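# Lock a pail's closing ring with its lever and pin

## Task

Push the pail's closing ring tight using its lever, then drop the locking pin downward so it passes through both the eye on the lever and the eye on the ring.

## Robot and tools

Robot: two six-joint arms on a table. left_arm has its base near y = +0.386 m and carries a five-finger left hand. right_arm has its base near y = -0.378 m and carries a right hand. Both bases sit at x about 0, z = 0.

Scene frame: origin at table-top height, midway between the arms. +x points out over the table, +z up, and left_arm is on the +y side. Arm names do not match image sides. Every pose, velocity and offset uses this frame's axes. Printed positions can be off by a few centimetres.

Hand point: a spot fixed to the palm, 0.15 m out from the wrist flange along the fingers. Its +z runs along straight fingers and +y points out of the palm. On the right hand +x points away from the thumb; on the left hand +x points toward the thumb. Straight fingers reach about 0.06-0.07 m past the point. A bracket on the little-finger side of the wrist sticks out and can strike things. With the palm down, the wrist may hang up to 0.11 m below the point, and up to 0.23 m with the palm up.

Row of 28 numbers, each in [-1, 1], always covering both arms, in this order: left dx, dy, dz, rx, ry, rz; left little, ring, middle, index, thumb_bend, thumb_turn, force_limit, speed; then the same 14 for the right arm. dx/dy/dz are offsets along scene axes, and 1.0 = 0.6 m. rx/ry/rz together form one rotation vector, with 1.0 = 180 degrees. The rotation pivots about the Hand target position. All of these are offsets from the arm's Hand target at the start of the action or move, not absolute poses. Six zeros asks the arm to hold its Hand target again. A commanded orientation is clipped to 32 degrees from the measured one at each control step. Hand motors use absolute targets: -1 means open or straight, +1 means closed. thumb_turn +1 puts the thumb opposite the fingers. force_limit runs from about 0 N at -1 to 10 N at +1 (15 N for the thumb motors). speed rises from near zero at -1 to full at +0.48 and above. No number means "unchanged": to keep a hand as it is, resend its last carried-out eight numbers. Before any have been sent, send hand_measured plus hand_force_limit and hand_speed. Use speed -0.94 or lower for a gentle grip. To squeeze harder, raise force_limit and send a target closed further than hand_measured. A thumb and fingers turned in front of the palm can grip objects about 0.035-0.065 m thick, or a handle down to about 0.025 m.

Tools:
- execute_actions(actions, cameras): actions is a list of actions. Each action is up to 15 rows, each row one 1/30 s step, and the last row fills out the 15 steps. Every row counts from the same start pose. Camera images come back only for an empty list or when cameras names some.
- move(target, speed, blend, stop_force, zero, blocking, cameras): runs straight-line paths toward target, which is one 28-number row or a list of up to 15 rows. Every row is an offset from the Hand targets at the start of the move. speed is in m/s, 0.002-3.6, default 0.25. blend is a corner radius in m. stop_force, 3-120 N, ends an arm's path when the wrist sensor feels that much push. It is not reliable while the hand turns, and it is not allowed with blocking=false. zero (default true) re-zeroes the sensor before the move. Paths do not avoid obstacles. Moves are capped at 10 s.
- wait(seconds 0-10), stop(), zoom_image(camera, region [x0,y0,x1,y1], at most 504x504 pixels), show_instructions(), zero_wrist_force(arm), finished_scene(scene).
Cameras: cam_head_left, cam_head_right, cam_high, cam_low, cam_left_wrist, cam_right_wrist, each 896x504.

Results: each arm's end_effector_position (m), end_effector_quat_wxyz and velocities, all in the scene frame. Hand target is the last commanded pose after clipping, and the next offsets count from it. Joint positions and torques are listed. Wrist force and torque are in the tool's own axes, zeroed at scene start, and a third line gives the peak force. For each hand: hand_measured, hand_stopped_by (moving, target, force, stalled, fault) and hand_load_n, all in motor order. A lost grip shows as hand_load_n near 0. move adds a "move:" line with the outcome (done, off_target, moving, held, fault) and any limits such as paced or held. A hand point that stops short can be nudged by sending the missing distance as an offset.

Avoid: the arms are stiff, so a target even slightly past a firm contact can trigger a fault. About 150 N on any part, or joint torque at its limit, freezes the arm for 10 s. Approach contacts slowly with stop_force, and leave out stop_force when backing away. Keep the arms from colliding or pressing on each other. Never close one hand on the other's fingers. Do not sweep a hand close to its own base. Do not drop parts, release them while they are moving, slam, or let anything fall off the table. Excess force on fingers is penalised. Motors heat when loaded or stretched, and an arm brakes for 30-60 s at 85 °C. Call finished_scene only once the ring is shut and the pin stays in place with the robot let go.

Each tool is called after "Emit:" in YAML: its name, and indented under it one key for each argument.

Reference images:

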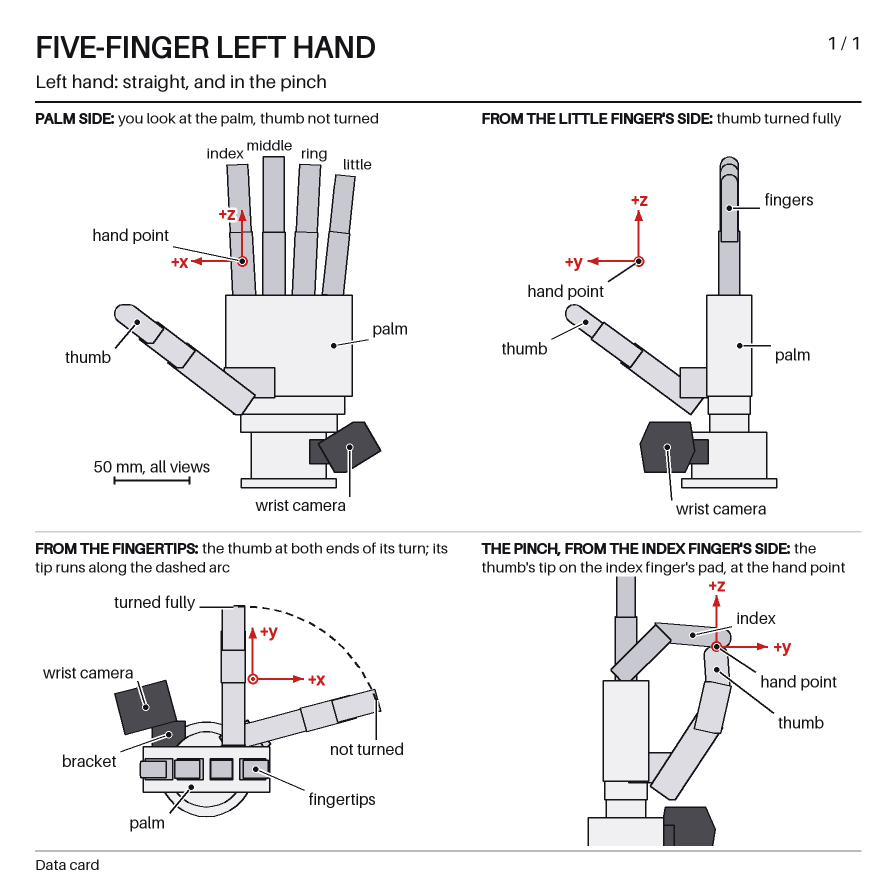

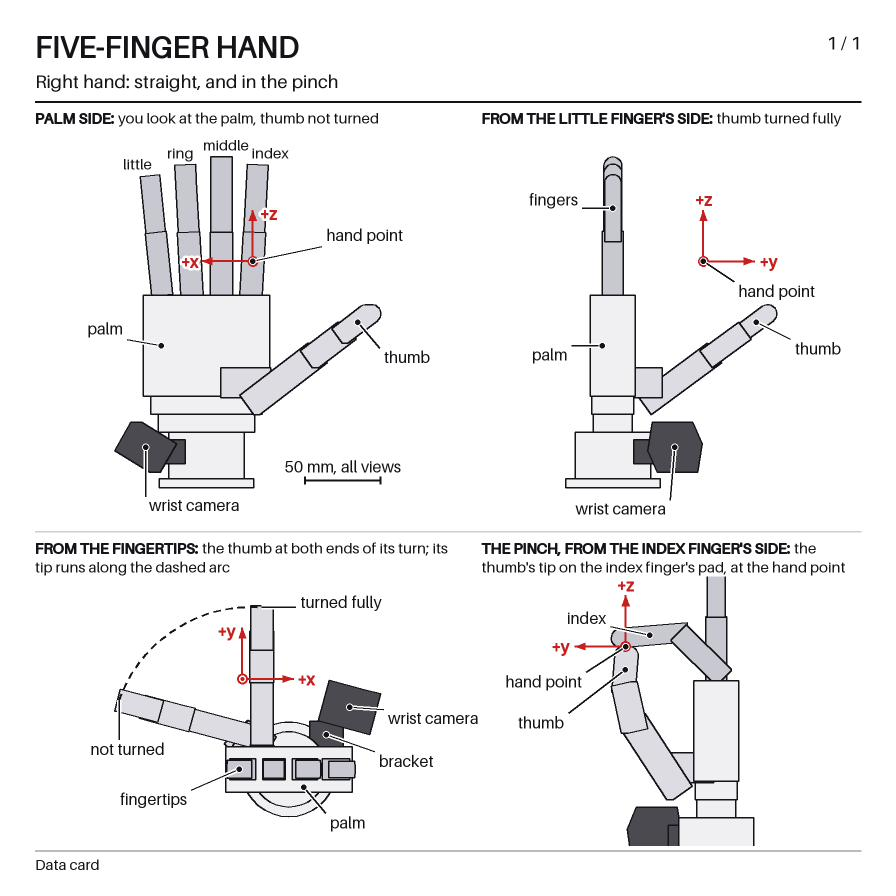

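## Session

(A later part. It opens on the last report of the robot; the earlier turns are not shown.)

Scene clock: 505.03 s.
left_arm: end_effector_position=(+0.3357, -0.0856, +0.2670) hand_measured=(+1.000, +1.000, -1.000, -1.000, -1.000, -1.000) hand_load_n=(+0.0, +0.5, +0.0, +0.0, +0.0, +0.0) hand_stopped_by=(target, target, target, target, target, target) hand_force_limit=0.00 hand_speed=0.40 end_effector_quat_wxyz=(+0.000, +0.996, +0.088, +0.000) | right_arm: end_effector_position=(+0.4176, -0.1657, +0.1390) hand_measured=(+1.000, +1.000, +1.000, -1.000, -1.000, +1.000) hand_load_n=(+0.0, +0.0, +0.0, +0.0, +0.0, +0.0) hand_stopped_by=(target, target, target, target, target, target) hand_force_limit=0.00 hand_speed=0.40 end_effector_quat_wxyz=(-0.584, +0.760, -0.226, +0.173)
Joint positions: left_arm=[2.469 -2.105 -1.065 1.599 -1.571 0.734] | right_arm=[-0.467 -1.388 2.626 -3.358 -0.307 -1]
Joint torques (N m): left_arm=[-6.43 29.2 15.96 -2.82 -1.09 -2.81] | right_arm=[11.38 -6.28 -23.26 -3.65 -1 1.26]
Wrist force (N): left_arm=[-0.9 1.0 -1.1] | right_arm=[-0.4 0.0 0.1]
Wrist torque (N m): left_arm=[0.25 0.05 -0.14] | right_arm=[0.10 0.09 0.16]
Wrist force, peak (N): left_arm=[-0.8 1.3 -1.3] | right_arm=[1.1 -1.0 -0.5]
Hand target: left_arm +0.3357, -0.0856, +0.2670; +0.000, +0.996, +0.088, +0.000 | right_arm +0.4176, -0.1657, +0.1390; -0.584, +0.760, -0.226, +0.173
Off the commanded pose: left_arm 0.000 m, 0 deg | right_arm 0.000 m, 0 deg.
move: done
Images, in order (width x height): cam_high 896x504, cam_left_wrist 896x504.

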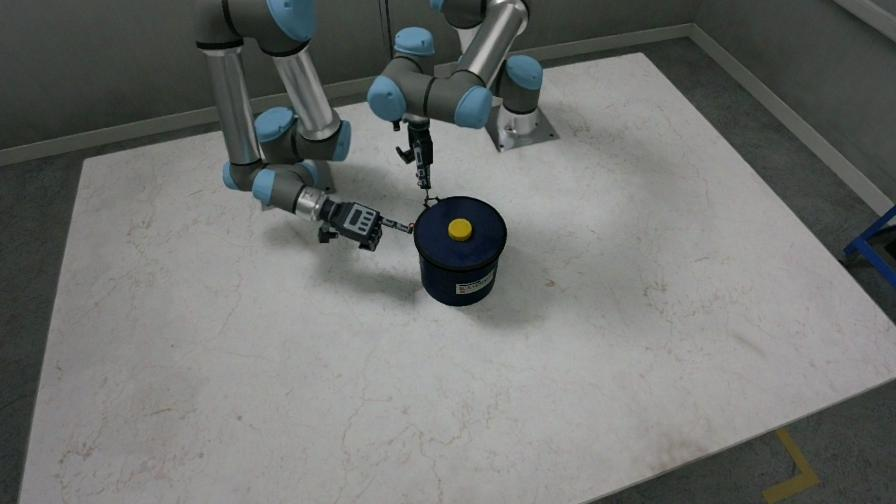

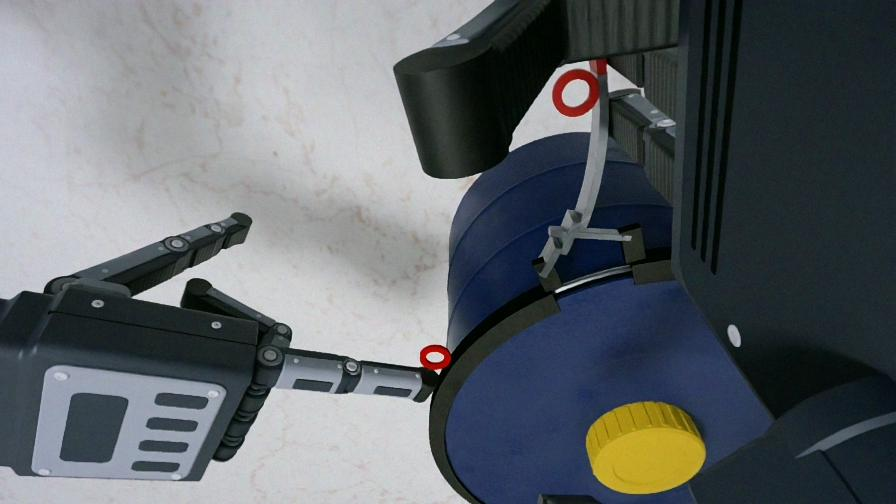

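Emit:
move:
  target:
    - [0.0117,-0.02,0,0,0,0,1,1,-1,-1,-1,-1,0,0.4,0,0,0,0,0,0,1,1,1,-1,-1,1,0,0.4]
    - [0.0305,-0.0335,0,0,0,0.0556,1,1,-1,-1,-1,-1,0,0.4,0,0,0,0,0,0,1,1,1,-1,-1,1,0,0.4]
  speed: 0.03
  stop_force: 14
  cameras: ["cam_left_wrist","cam_high"]

Emit:
zoom_image:
  camera: "cam_high"
  region: [390, 170, 460, 240]

Emit:
zoom_image:
  camera: "cam_left_wrist"
  region: [380, 280, 500, 400]

Scene clock: 524.00 s.
left_arm: end_effector_position=(+0.3387, -0.0908, +0.2670) hand_measured=(+1.000, +1.000, -1.000, -1.000, -1.000, -1.000) hand_load_n=(+0.0, +0.0, +0.0, +0.0, +0.0, +0.0) hand_stopped_by=(target, target, target, target, target, target) hand_force_limit=0.00 hand_speed=0.40 end_effector_quat_wxyz=(+0.000, +0.996, +0.088, +0.000) | right_arm: end_effector_position=(+0.4176, -0.1657, +0.1390) hand_measured=(+1.000, +1.000, +1.000, -1.000, -1.000, +1.000) hand_load_n=(+0.0, +0.0, +0.0, -0.5, +0.0, +0.0) hand_stopped_by=(target, target, target, target, target, target) hand_force_limit=0.00 hand_speed=0.40 end_effector_quat_wxyz=(-0.584, +0.760, -0.226, +0.173)
Joint positions: left_arm=[2.465 -2.122 -1.038 1.59 -1.571 0.729] | right_arm=[-0.467 -1.388 2.626 -3.358 -0.307 -1]
Joint torques (N m): left_arm=[7.45 47.85 13.31 -0.86 -1.27 2.51] | right_arm=[11.18 -11.81 2.64 -0.87 3.61 1.19]
Wrist force (N): left_arm=[-1.0 1.2 -1.1] | right_arm=[1.2 0.7 0.3]
Wrist torque (N m): left_arm=[0.30 0.08 -0.22] | right_arm=[0.12 0.17 0.26]
Wrist force, peak (N): left_arm=[-15.3 -9.9 -1.7] | right_arm=[15.6 -1.2 2.0]
Hand target: left_arm +0.3387, -0.0908, +0.2670; +0.000, +0.996, +0.088, +0.000 (not the last commanded pose) | right_arm +0.4176, -0.1657, +0.1390; -0.584, +0.760, -0.226, +0.173
Off the commanded pose: left_arm 0.021 m, 10 deg | right_arm 0.000 m, 0 deg.
move: contact (left_arm); path passed 0 of 2 targets
Images, in order (width x height): cam_high 896x504, cam_left_wrist 896x504.

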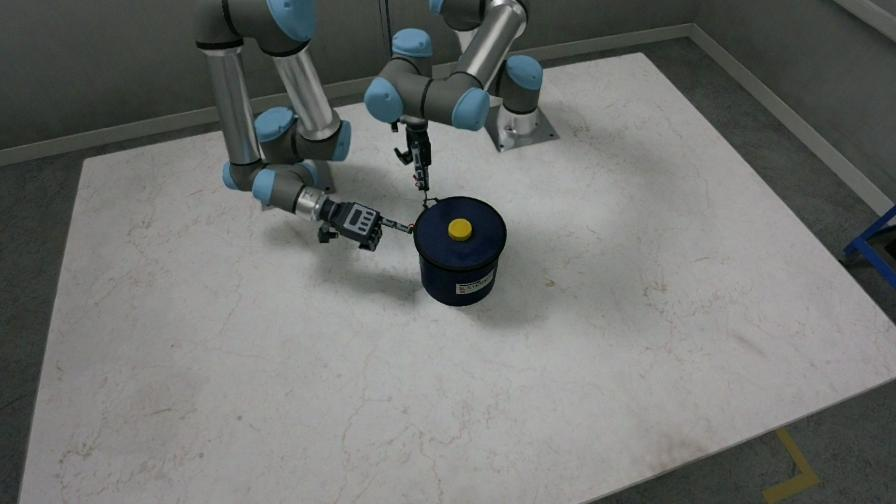

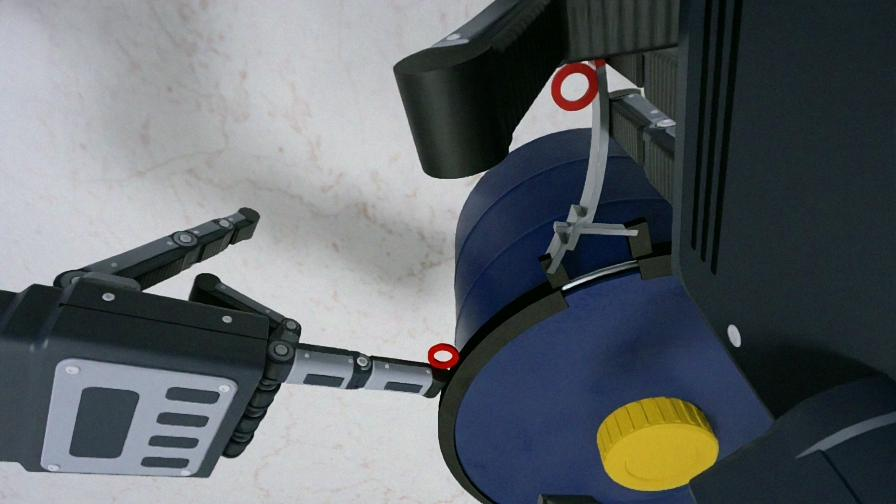

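Scaled by 7.200.

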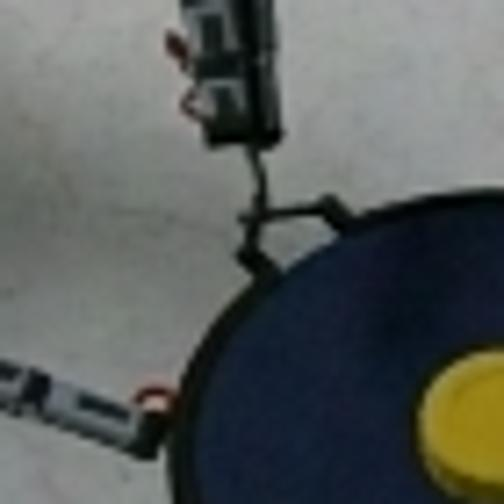

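Scaled by 4.200.

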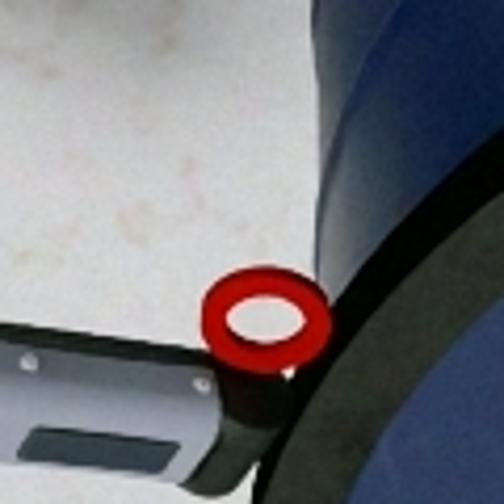

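Emit:
move:
  target:
    - [0.0125,-0.0115,0,0,0,0.0417,1,1,-1,-1,-1,-1,0,0.4,0,0,0,0,0,0,1,1,1,-1,-1,1,0,0.4]
    - [0.0263,-0.0213,0,0,0,0.0833,1,1,-1,-1,-1,-1,0,0.4,0,0,0,0,0,0,1,1,1,-1,-1,1,0,0.4]
  speed: 0.05
  blend: [0.01,0]
  stop_force: 16
  cameras: ["cam_left_wrist","cam_high"]

Emit:
zoom_image:
  camera: "cam_high"
  region: [390, 170, 460, 240]

Emit:
zoom_image:
  camera: "cam_left_wrist"
  region: [360, 280, 480, 400]

Scene clock: 547.77 s.
left_arm: end_effector_position=(+0.3545, -0.1036, +0.2670) hand_measured=(+1.000, +1.000, -1.000, -1.000, -1.000, -1.000) hand_load_n=(+0.0, +0.0, +1.0, +0.5, +0.0, +0.0) hand_stopped_by=(target, target, target, target, target, target) hand_force_limit=0.00 hand_speed=0.40 end_effector_quat_wxyz=(+0.000, +0.976, +0.217, +0.000) | right_arm: end_effector_position=(+0.4176, -0.1657, +0.1390) hand_measured=(+1.000, +1.000, +1.000, -1.000, -1.000, +1.000) hand_load_n=(+0.0, +0.0, +0.0, +0.0, +0.0, +0.0) hand_stopped_by=(target, target, target, target, target, target) hand_force_limit=0.00 hand_speed=0.40 end_effector_quat_wxyz=(-0.584, +0.760, -0.226, +0.173)
Joint positions: left_arm=[2.431 -2.187 -0.935 1.551 -1.571 0.434] | right_arm=[-0.467 -1.388 2.626 -3.358 -0.307 -1]
Joint torques (N m): left_arm=[-4.64 29.94 29.71 -0.56 -1.79 -2.65] | right_arm=[10.07 -31.51 2.21 -0.83 3.23 0.05]
Wrist force (N): left_arm=[-6.2 -7.3 -2.4] | right_arm=[8.9 -0.1 2.4]
Wrist torque (N m): left_arm=[0.45 -0.24 -0.30] | right_arm=[0.01 0.65 0.71]
Wrist force, peak (N): left_arm=[-6.4 -7.3 -2.5] | right_arm=[9.5 0.7 2.8]
Hand target: left_arm +0.3545, -0.1036, +0.2670; +0.000, +0.976, +0.217, +0.000 | right_arm +0.4176, -0.1657, +0.1390; -0.584, +0.760, -0.226, +0.173
Off the commanded pose: left_arm 0.000 m, 0 deg | right_arm 0.000 m, 0 deg.
move: done
Images, in order (width x height): cam_high 896x504, cam_left_wrist 896x504.

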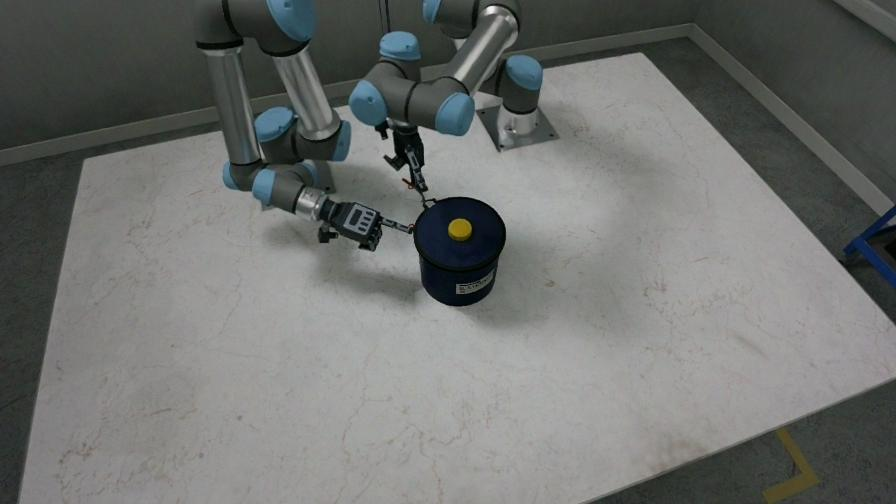

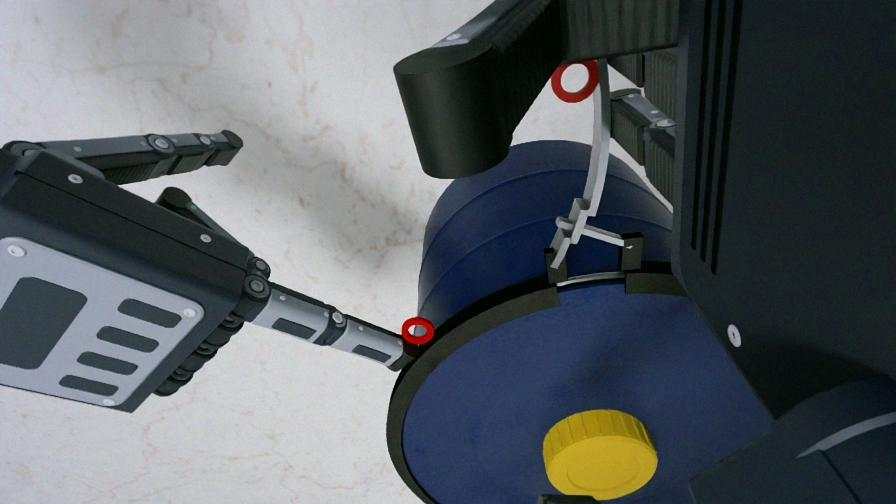

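Scaled by 7.200.

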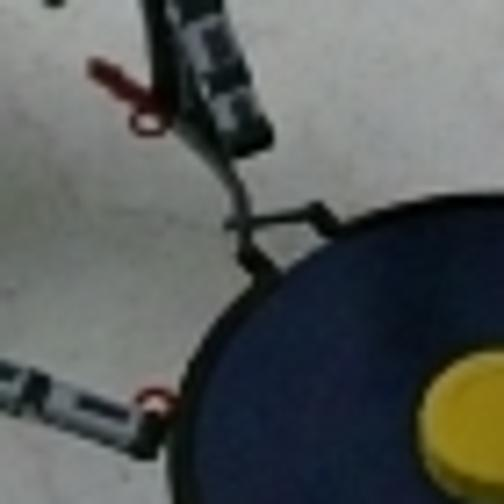

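Scaled by 4.200.

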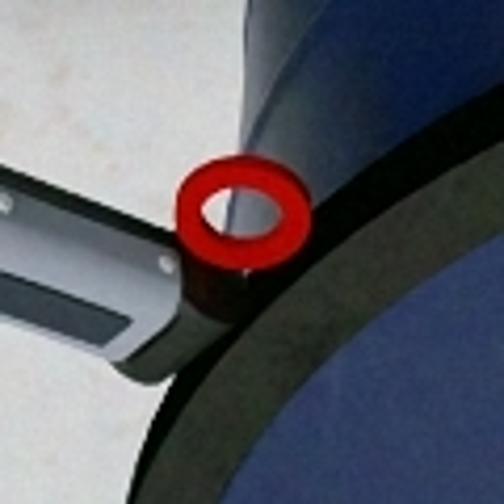

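Emit:
move:
  target:
    - [0.0152,-0.0078,0,0,0,0.0417,1,1,-1,-1,-1,-1,0,0.4,0,0,0,0,0,0,1,1,1,-1,-1,1,0,0.4]
    - [0.031,-0.0137,0,0,0,0.0833,1,1,-1,-1,-1,-1,0,0.4,0,0,0,0,0,0,1,1,1,-1,-1,1,0,0.4]
    - [0.0477,-0.0173,0,0,0,0.125,1,1,-1,-1,-1,-1,0,0.4,0,0,0,0,0,0,1,1,1,-1,-1,1,0,0.4]
  speed: 0.05
  blend: [0.01,0.01,0]
  stop_force: 16
  cameras: ["cam_left_wrist","cam_high"]

Emit:
zoom_image:
  camera: "cam_high"
  region: [390, 170, 460, 240]

Emit:
zoom_image:
  camera: "cam_left_wrist"
  region: [340, 240, 480, 380]

Scene clock: 568.17 s.
left_arm: end_effector_position=(+0.3686, -0.1102, +0.2670) hand_measured=(+1.000, +1.000, -1.000, -1.000, -1.000, -1.000) hand_load_n=(+0.5, +0.0, +0.0, +2.0, +0.0, +0.0) hand_stopped_by=(target, target, target, target, target, target) hand_force_limit=0.00 hand_speed=0.40 end_effector_quat_wxyz=(+0.000, +0.950, +0.313, +0.000) | right_arm: end_effector_position=(+0.4176, -0.1657, +0.1390) hand_measured=(+1.000, +1.000, +1.000, -1.000, -1.000, +1.000) hand_load_n=(+0.0, +0.0, +0.0, +0.5, +0.0, +0.0) hand_stopped_by=(target, target, target, target, target, target) hand_force_limit=0.00 hand_speed=0.40 end_effector_quat_wxyz=(-0.584, +0.760, -0.226, +0.173)
Joint positions: left_arm=[2.415 -2.245 -0.839 1.513 -1.571 0.218] | right_arm=[-0.467 -1.388 2.626 -3.358 -0.307 -1]
Joint torques (N m): left_arm=[11.72 51.76 18.71 4.1 -0.28 3.04] | right_arm=[8.74 -30.94 2.19 -0.8 2.92 -0.8]
Wrist force (N): left_arm=[-9.2 -16.1 0.0] | right_arm=[15.8 -1.5 3.0]
Wrist torque (N m): left_arm=[0.48 -0.43 -0.62] | right_arm=[0.07 1.08 1.12]
Wrist force, peak (N): left_arm=[-13.6 -21.8 -0.1] | right_arm=[16.2 -1.7 3.9]
Hand target: left_arm +0.3686, -0.1102, +0.2670; +0.000, +0.950, +0.313, +0.000 (not the last commanded pose) | right_arm +0.4176, -0.1657, +0.1390; -0.584, +0.760, -0.226, +0.173
Off the commanded pose: left_arm 0.015 m, 11 deg | right_arm 0.000 m, 0 deg.
move: contact (left_arm); path passed 1 of 3 targets
Images, in order (width x height): cam_high 896x504, cam_left_wrist 896x504.

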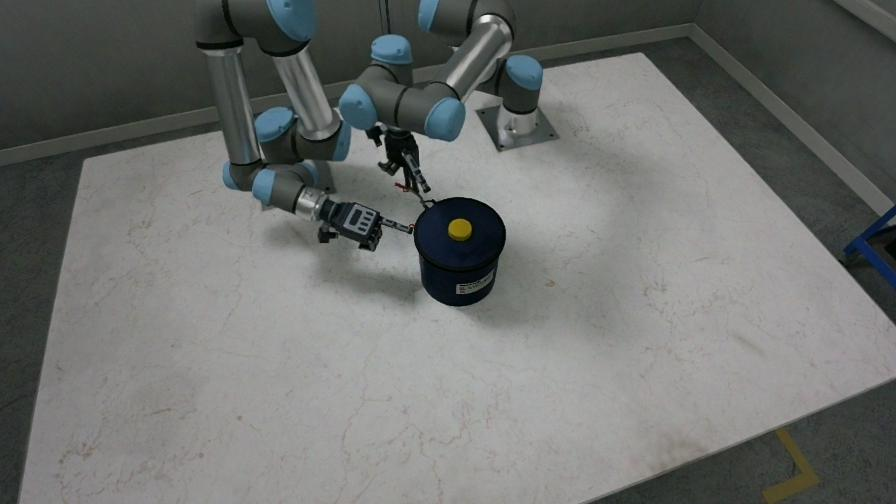

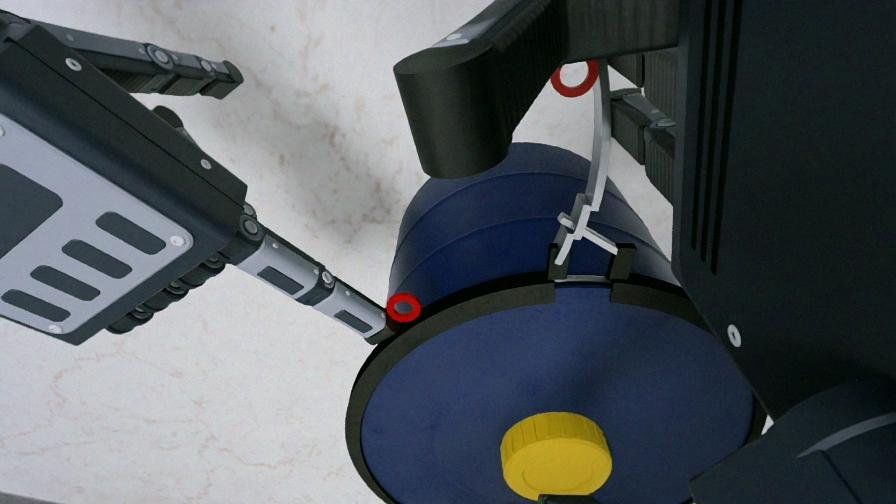

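Scaled by 7.200.

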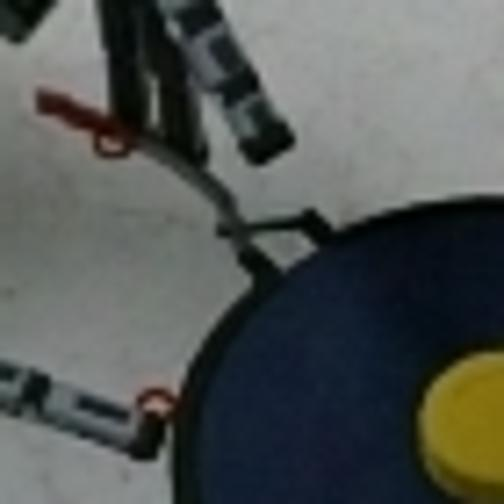

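Scaled by 3.600.

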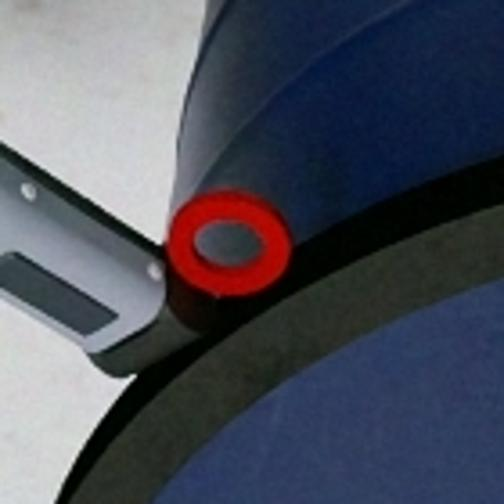

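Emit:
move:
  target:
    - [-0.004,0.0092,0,0,0,0,1,1,-1,-1,-1,-1,0,0.4,0,0,0,0,0,0,1,1,1,-1,-1,1,0,0.4]
    - [-0.0238,0.0005,0,0,0,0,1,1,-1,-1,-1,-1,0,0.4,0,0,0,0,0,0,1,1,1,-1,-1,1,0,0.4]
  speed: 0.05
  cameras: ["cam_left_wrist"]

Emit:
move:
  target:
    - [0.004,-0.0092,0,0,0,0,1,1,-1,-1,-1,-1,0,0.4,0,0,0,0,0,0,1,1,1,-1,-1,1,0,0.4]
    - [0.0275,-0.0175,0,0,0,0.0556,1,1,-1,-1,-1,-1,0,0.4,0,0,0,0,0,0,1,1,1,-1,-1,1,0,0.4]
    - [0.052,-0.0217,0,0,0,0.1111,1,1,-1,-1,-1,-1,0,0.4,0,0,0,0,0,0,1,1,1,-1,-1,1,0,0.4]
  speed: 0.05
  blend: [0.01,0.01,0]
  stop_force: 22
  cameras: ["cam_left_wrist","cam_high"]

Emit:
zoom_image:
  camera: "cam_high"
  region: [390, 170, 460, 240]

Scene clock: 594.60 s.
left_arm: end_effector_position=(+0.3545, -0.1098, +0.2670) hand_measured=(+1.000, +1.000, -1.000, -1.000, -1.000, -1.000) hand_load_n=(+0.0, +0.0, -0.5, +0.5, +0.0, +0.0) hand_stopped_by=(target, target, target, target, target, target) hand_force_limit=0.00 hand_speed=0.40 end_effector_quat_wxyz=(+0.000, +0.950, +0.314, +0.000) | right_arm: end_effector_position=(+0.4176, -0.1657, +0.1390) hand_measured=(+1.000, +1.000, +1.000, -1.000, -1.000, +1.000) hand_load_n=(+0.0, +0.0, +0.5, +0.5, +0.0, +0.0) hand_stopped_by=(target, target, target, target, target, target) hand_force_limit=0.00 hand_speed=0.40 end_effector_quat_wxyz=(-0.584, +0.760, -0.226, +0.173)
Joint positions: left_arm=[2.398 -2.218 -0.884 1.531 -1.571 0.202] | right_arm=[-0.467 -1.388 2.626 -3.358 -0.307 -1]
Joint torques (N m): left_arm=[-8.25 52.07 11.79 -0.79 1.59 -2.66] | right_arm=[7.93 -31.15 1.9 -0.82 2.71 -0.84]
Wrist force (N): left_arm=[0.5 0.6 -1.1] | right_arm=[9.4 -1.7 0.7]
Wrist torque (N m): left_arm=[0.27 0.34 -0.06] | right_arm=[0.19 0.65 0.75]
Wrist force, peak (N): left_arm=[-9.4 -16.7 -0.4] | right_arm=[16.1 -1.6 3.2]
Hand target: left_arm +0.3543, -0.1099, +0.2670; +0.000, +0.950, +0.313, +0.000 | right_arm +0.4176, -0.1657, +0.1390; -0.584, +0.760, -0.226, +0.173
Off the commanded pose: left_arm 0.000 m, 0 deg | right_arm 0.000 m, 0 deg.
move: done
Images, in order (width x height): cam_left_wrist 896x504.

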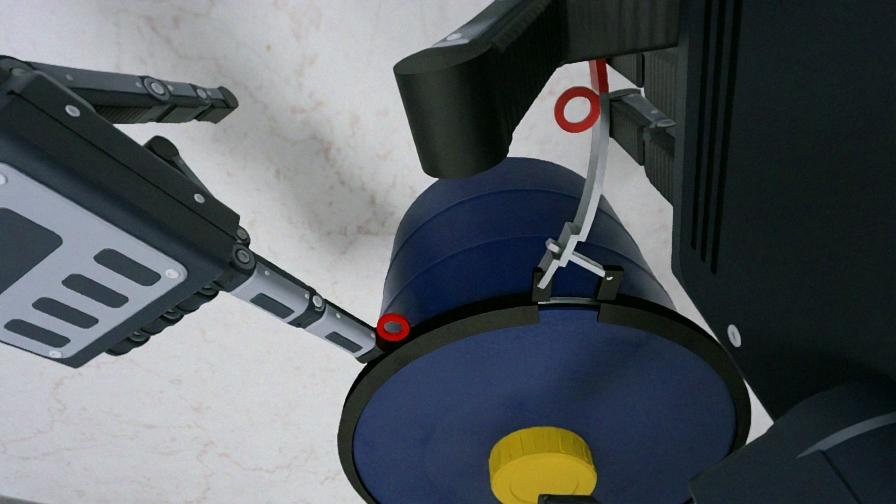

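Scene clock: 596.53 s.
left_arm: end_effector_position=(+0.3625, -0.1174, +0.2669) hand_measured=(+1.000, +1.000, -1.000, -1.000, -1.000, -1.000) hand_load_n=(+0.5, +0.0, +0.0, +1.5, +0.0, +0.0) hand_stopped_by=(target, target, target, target, target, target) hand_force_limit=0.00 hand_speed=0.40 end_effector_quat_wxyz=(+0.000, +0.938, +0.347, +0.000) | right_arm: end_effector_position=(+0.4176, -0.1657, +0.1390) hand_measured=(+1.000, +1.000, +1.000, -1.000, -1.000, +1.000) hand_load_n=(+0.0, +0.0, +0.0, +0.0, +0.0, +0.0) hand_stopped_by=(target, target, target, target, target, target) hand_force_limit=0.00 hand_speed=0.40 end_effector_quat_wxyz=(-0.584, +0.760, -0.226, +0.173)
Joint positions: left_arm=[2.39 -2.261 -0.812 1.503 -1.571 0.121] | right_arm=[-0.467 -1.388 2.626 -3.358 -0.307 -1]
Joint torques (N m): left_arm=[11.16 52.17 17.66 3 -0.21 2.84] | right_arm=[6.66 -30.57 1.5 -0.82 2.69 -0.88]
Wrist force (N): left_arm=[-9.1 -12.9 -0.8] | right_arm=[13.6 -1.0 3.5]
Wrist torque (N m): left_arm=[0.44 -0.19 -0.58] | right_arm=[0.03 0.94 0.99]
Wrist force, peak (N): left_arm=[-11.5 -18.8 -0.8] | right_arm=[13.7 -1.2 3.8]
Hand target: left_arm +0.3625, -0.1174, +0.2669; +0.000, +0.938, +0.347, +0.000 (not the last commanded pose) | right_arm +0.4176, -0.1657, +0.1390; -0.584, +0.760, -0.226, +0.173
Off the commanded pose: left_arm 0.024 m, 16 deg | right_arm 0.000 m, 0 deg.
move: contact (left_arm); path passed 1 of 3 targets; blend cut to 0.003 m at target 1
Images, in order (width x height): cam_high 896x504, cam_left_wrist 896x504.

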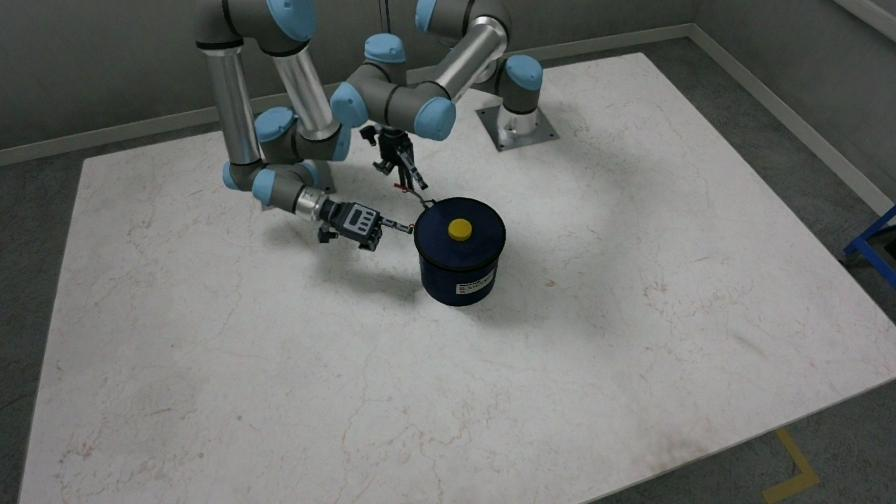

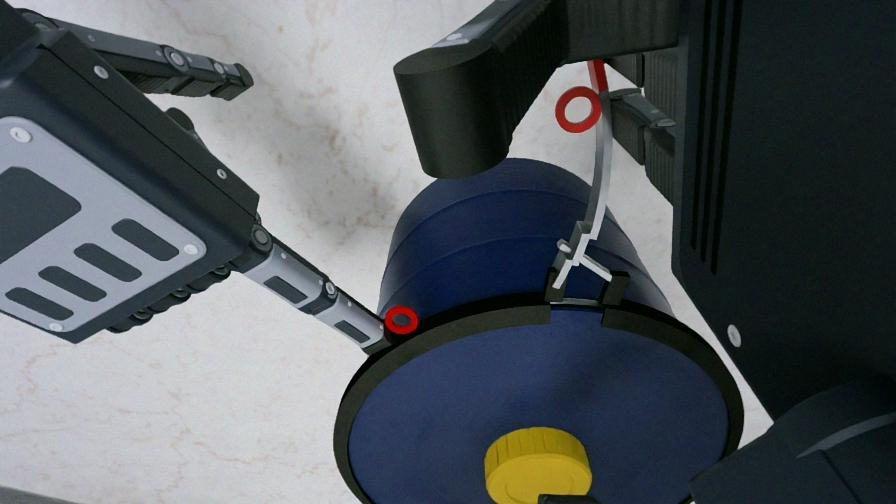

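Scaled by 7.200.

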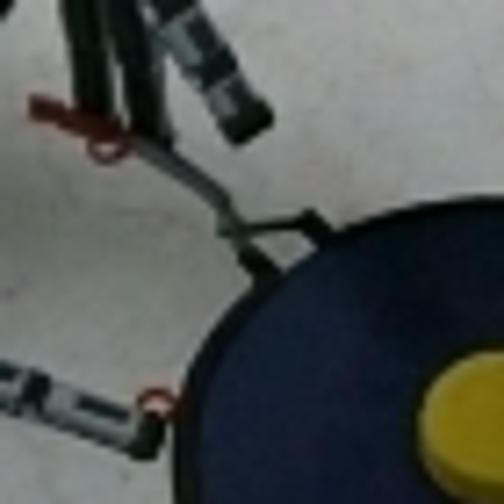

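Emit:
move:
  target:
    - [0.0103,-0.0038,0,0,0,0.0278,1,1,-1,-1,-1,-1,0,0.4,0,0,0,0,0,0,1,1,1,-1,-1,1,0,0.4]
    - [0.0212,-0.0068,0,0,0,0.0556,1,1,-1,-1,-1,-1,0,0.4,0,0,0,0,0,0,1,1,1,-1,-1,1,0,0.4]
    - [0.032,-0.0088,0,0,0,0.0833,1,1,-1,-1,-1,-1,0,0.4,0,0,0,0,0,0,1,1,1,-1,-1,1,0,0.4]
    - [0.0432,-0.01,0,0,0,0.1111,1,1,-1,-1,-1,-1,0,0.4,0,0,0,0,0,0,1,1,1,-1,-1,1,0,0.4]
  speed: 0.05
  blend: [0.005,0.005,0.005,0]
  stop_force: 15
  cameras: ["cam_left_wrist","cam_high"]

Emit:
zoom_image:
  camera: "cam_high"
  region: [390, 170, 460, 240]

Scene clock: 624.17 s.
left_arm: end_effector_position=(+0.3828, -0.1228, +0.2669) hand_measured=(+1.000, +1.000, -1.000, -1.000, -1.000, -1.000) hand_load_n=(+0.0, +0.5, +0.0, +3.0, +0.0, +0.0) hand_stopped_by=(target, target, target, target, target, target) hand_force_limit=0.00 hand_speed=0.40 end_effector_quat_wxyz=(+0.000, +0.881, +0.473, +0.000) | right_arm: end_effector_position=(+0.4176, -0.1657, +0.1390) hand_measured=(+1.000, +1.000, +1.000, -1.000, -1.000, +1.000) hand_load_n=(+0.0, +0.0, +0.0, +0.0, +0.0, +0.0) hand_stopped_by=(target, target, target, target, target, target) hand_force_limit=0.00 hand_speed=0.40 end_effector_quat_wxyz=(-0.584, +0.760, -0.226, +0.173)
Joint positions: left_arm=[2.378 -2.363 -0.635 1.428 -1.571 -0.165] | right_arm=[-0.467 -1.388 2.626 -3.358 -0.307 -1]
Joint torques (N m): left_arm=[17.84 56.38 18.93 5.14 -5.91 3.04] | right_arm=[6.02 -30.97 1.38 -0.99 4.73 -0.66]
Wrist force (N): left_arm=[-13.8 -23.0 0.6] | right_arm=[23.3 -0.5 5.8]
Wrist torque (N m): left_arm=[0.68 -0.51 -0.79] | right_arm=[-0.16 1.57 1.54]
Wrist force, peak (N): left_arm=[-11.7 -28.3 1.1] | right_arm=[23.6 -0.4 6.3]
Hand target: left_arm +0.3828, -0.1228, +0.2669; +0.000, +0.881, +0.473, +0.000 (not the last commanded pose) | right_arm +0.4176, -0.1657, +0.1390; -0.584, +0.760, -0.226, +0.173
Off the commanded pose: left_arm 0.006 m, 4 deg | right_arm 0.000 m, 0 deg.
move: contact (left_arm); path passed 3 of 4 targets
Images, in order (width x height): cam_high 896x504, cam_left_wrist 896x504.

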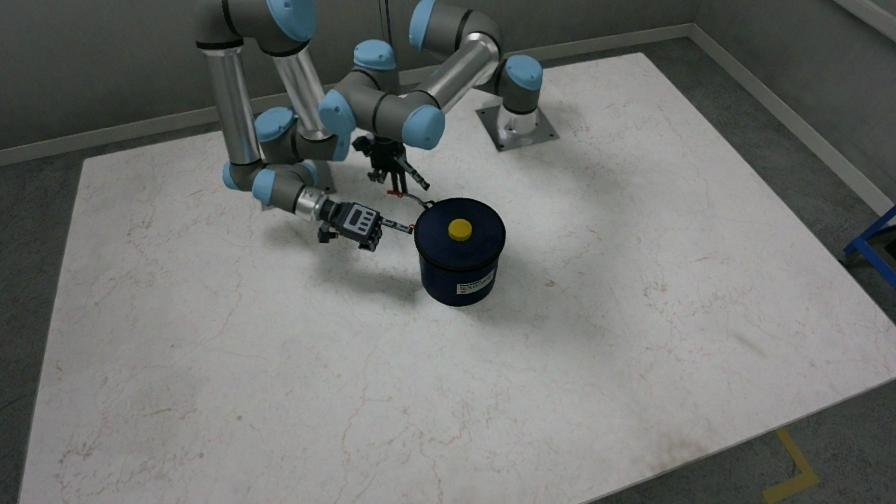

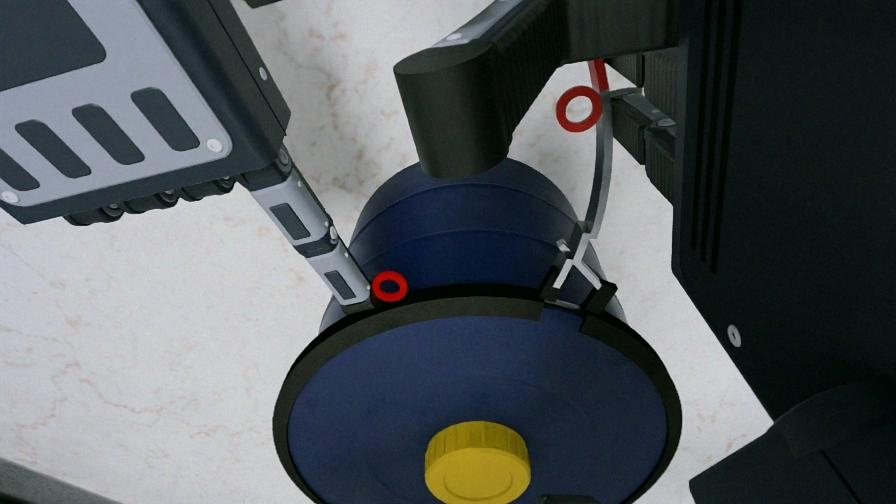

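Scaled by 7.200.

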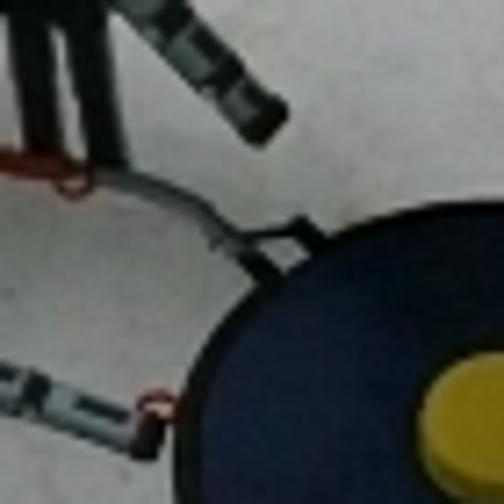

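Emit:
move:
  target:
    - [-0.0175,0.0035,0,0,0,-0.0444,1,1,-1,-1,-1,-1,0,0.4,0,0,0,0,0,0,1,1,1,-1,-1,1,0,0.4]
  speed: 0.05
  cameras: ["cam_left_wrist"]

Emit:
move:
  target:
    - [0,0,0,0,0,0,1,1,-1,-1,-1,-1,0,0.4,-0.041,-0.063,0,0,0,0,1,1,1,-1,-1,1,0,0.4]
    - [0,0,0,0,0,0,1,1,-1,-1,-1,-1,0,0.4,0.004,-0.174,0,0,0,0.1667,1,1,1,-1,-1,1,0,0.4]
    - [0,0,0,0,0,0,1,1,-1,-1,-1,-1,0,0.4,0.1707,-0.1738,0,0,0,0.3611,1,1,1,-1,-1,1,0,0.4]
    - [0,0,0,0,0,0,1,1,-1,-1,-1,-1,0,0.4,0.2373,-0.0072,0,0,0,0.5089,1,1,1,-1,-1,1,0,0.4]
  speed: 0.2
  blend: [0.02,0.02,0.02,0]
  cameras: ["cam_left_wrist","cam_high","cam_right_wrist","cam_low"]

Emit:
zoom_image:
  camera: "cam_high"
  region: [390, 180, 460, 250]

Scene clock: 667.87 s.
left_arm: end_effector_position=(+0.3724, -0.1207, +0.2669) hand_measured=(+1.000, +1.000, -1.000, -1.000, -1.000, -1.000) hand_load_n=(+0.0, +0.0, +0.0, +0.5, +0.0, +0.0) hand_stopped_by=(target, target, target, target, target, target) hand_force_limit=0.00 hand_speed=0.40 end_effector_quat_wxyz=(+0.000, +0.912, +0.410, +0.000) | right_arm: end_effector_position=(+0.4176, -0.1657, +0.1390) hand_measured=(+1.000, +1.000, +1.000, -1.000, -1.000, +1.000) hand_load_n=(+0.0, +0.0, +0.0, +0.0, +0.0, +0.0) hand_stopped_by=(target, target, target, target, target, target) hand_force_limit=0.00 hand_speed=0.40 end_effector_quat_wxyz=(-0.584, +0.760, -0.226, +0.173)
Joint positions: left_arm=[2.382 -2.308 -0.731 1.469 -1.571 -0.022] | right_arm=[-0.467 -1.388 2.626 -3.358 -0.307 -1]
Joint torques (N m): left_arm=[7.14 53.58 14.15 0.28 1.38 2.42] | right_arm=[5.27 -30.21 1.22 -0.99 0.76 -0.74]
Wrist force (N): left_arm=[-2.5 -1.3 -2.7] | right_arm=[11.3 -1.5 1.6]
Wrist torque (N m): left_arm=[0.46 0.22 -0.31] | right_arm=[0.11 0.76 0.85]
Wrist force, peak (N): left_arm=[-13.9 -22.9 0.6] | right_arm=[23.5 -0.5 6.0]
Hand target: left_arm +0.3723, -0.1207, +0.2669; +0.000, +0.912, +0.410, +0.000 | right_arm +0.4176, -0.1657, +0.1390; -0.584, +0.760, -0.226, +0.173
Off the commanded pose: left_arm 0.000 m, 0 deg | right_arm 0.000 m, 0 deg.
move: done
Images, in order (width x height): cam_left_wrist 896x504.

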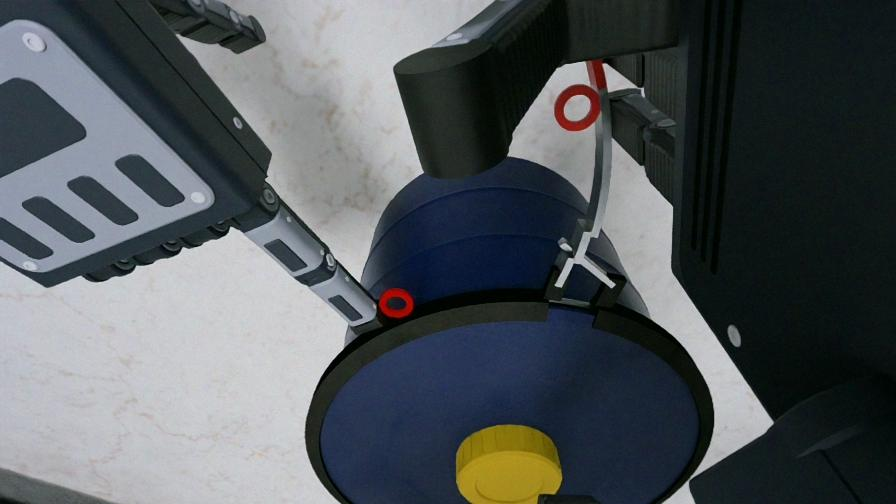

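Scene clock: 672.53 s.
left_arm: end_effector_position=(+0.3723, -0.1207, +0.2669) hand_measured=(+1.000, +1.000, -1.000, -1.000, -1.000, -1.000) hand_load_n=(+0.0, +0.0, +0.0, +0.0, +0.0, +0.0) hand_stopped_by=(target, target, target, target, target, target) hand_force_limit=0.00 hand_speed=0.40 end_effector_quat_wxyz=(+0.000, +0.912, +0.410, +0.000) | right_arm: end_effector_position=(+0.5458, -0.2022, +0.1386) hand_measured=(+1.000, +1.000, +1.000, -1.000, -1.000, +1.000) hand_load_n=(+0.0, +0.0, +0.0, +0.0, +0.0, +0.0) hand_stopped_by=(target, target, target, target, target, target) hand_force_limit=0.00 hand_speed=0.40 end_effector_quat_wxyz=(-0.551, +0.721, +0.334, -0.255)
Joint positions: left_arm=[2.382 -2.308 -0.731 1.469 -1.571 -0.022] | right_arm=[-0.163 -0.738 0.973 -0.551 -1 -2.968]
Joint torques (N m): left_arm=[9.29 53 12.87 0.16 1.16 2.56] | right_arm=[-13.52 -66.96 -6.88 -0.71 2.29 1.25]
Wrist force (N): left_arm=[-2.7 -1.5 -3.1] | right_arm=[0.5 -1.4 0.1]
Wrist torque (N m): left_arm=[0.49 0.24 -0.31] | right_arm=[-0.12 -0.09 0.17]
Wrist force, peak (N): left_arm=[-2.8 -2.0 -3.0] | right_arm=[11.2 -1.3 2.2]
Hand target: left_arm +0.3723, -0.1207, +0.2669; +0.000, +0.912, +0.410, +0.000 | right_arm +0.5457, -0.2022, +0.1386; -0.552, +0.721, +0.334, -0.255 (not the last commanded pose)
Off the commanded pose: left_arm 0.000 m, 0 deg | right_arm 0.035 m, 9 deg.
move: held (right_arm; a check stopped the path); path passed 3 of 4 targets; limits=held
pose unreachable (right arm): on one or more control steps of this call, first in action 0 (counted from 0), this arm could not follow its commanded pose, so it was not sent that pose on those steps. It may still have moved: this result reports where it is.
cause: moving toward the commanded pose would bring a part of the arm too close to another arm (a part of this arm just beyond joint 2 (shoulder lift) and a part of the left arm just beyond its joint 6 (wrist 3), at the place that arm is still heading or pushing toward).
Images, in order (width x height): cam_high 896x504, cam_low 896x504, cam_left_wrist 896x504, cam_right_wrist 896x504.

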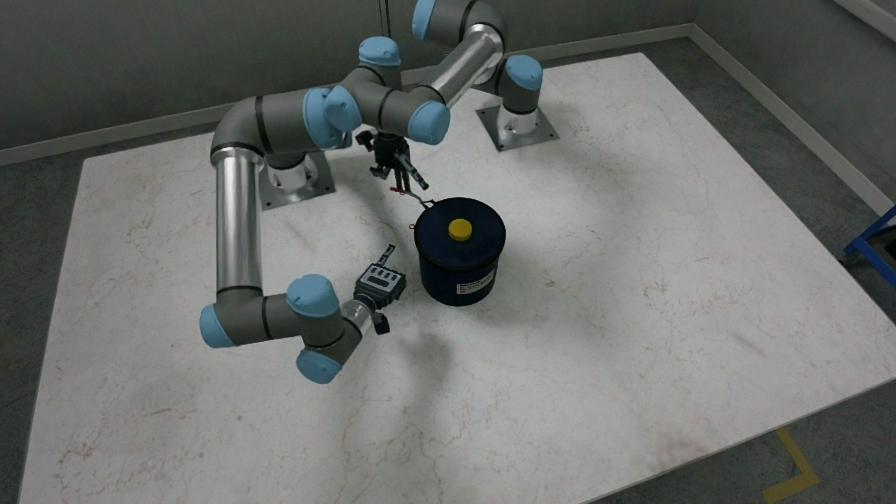

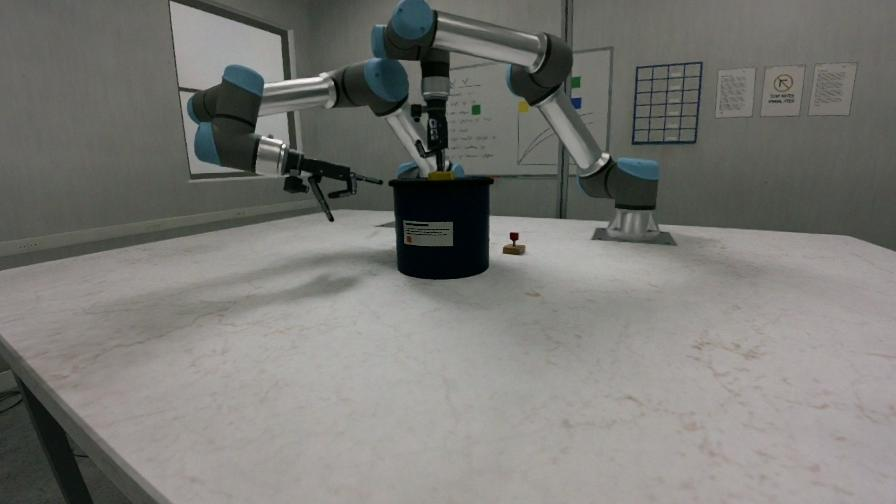

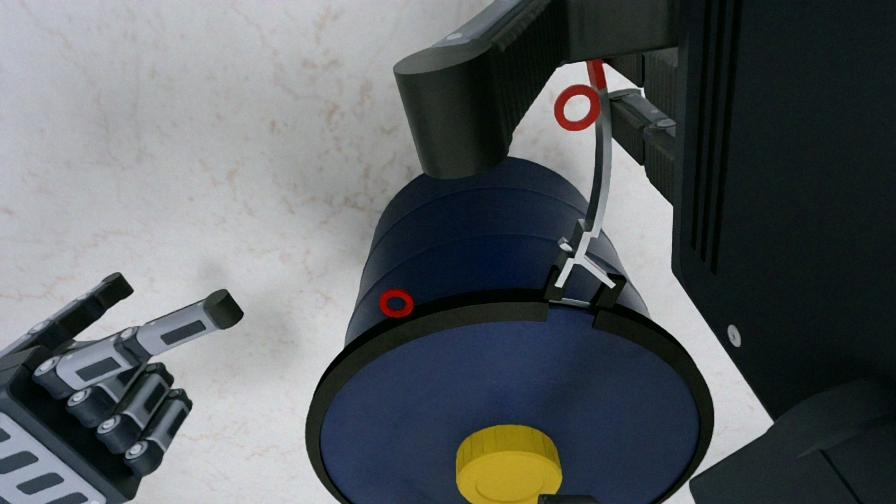

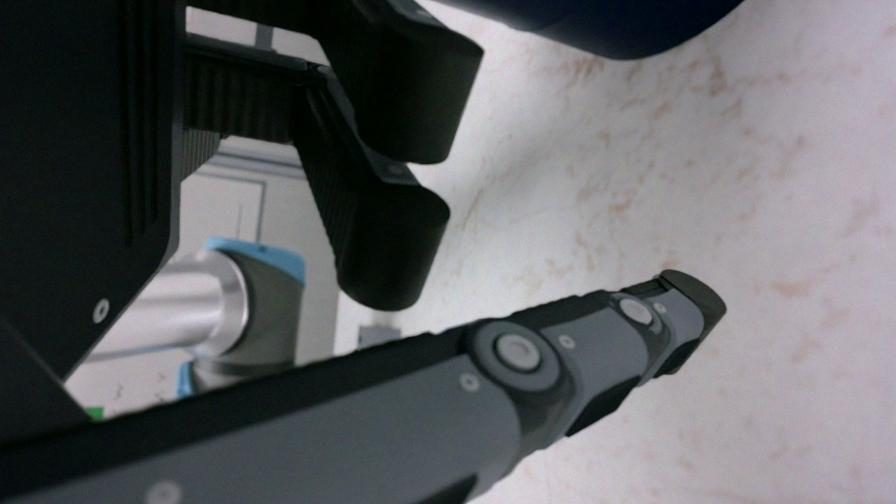

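Scaled by 7.200.

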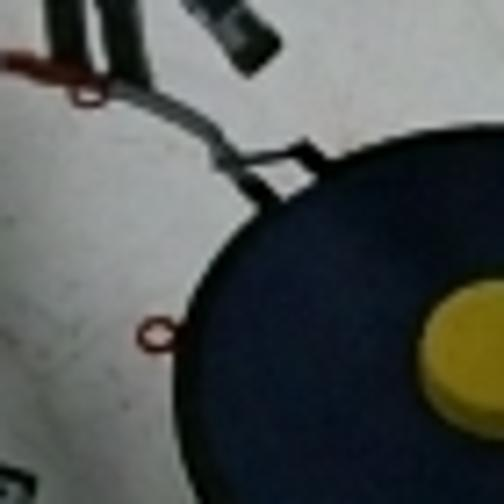

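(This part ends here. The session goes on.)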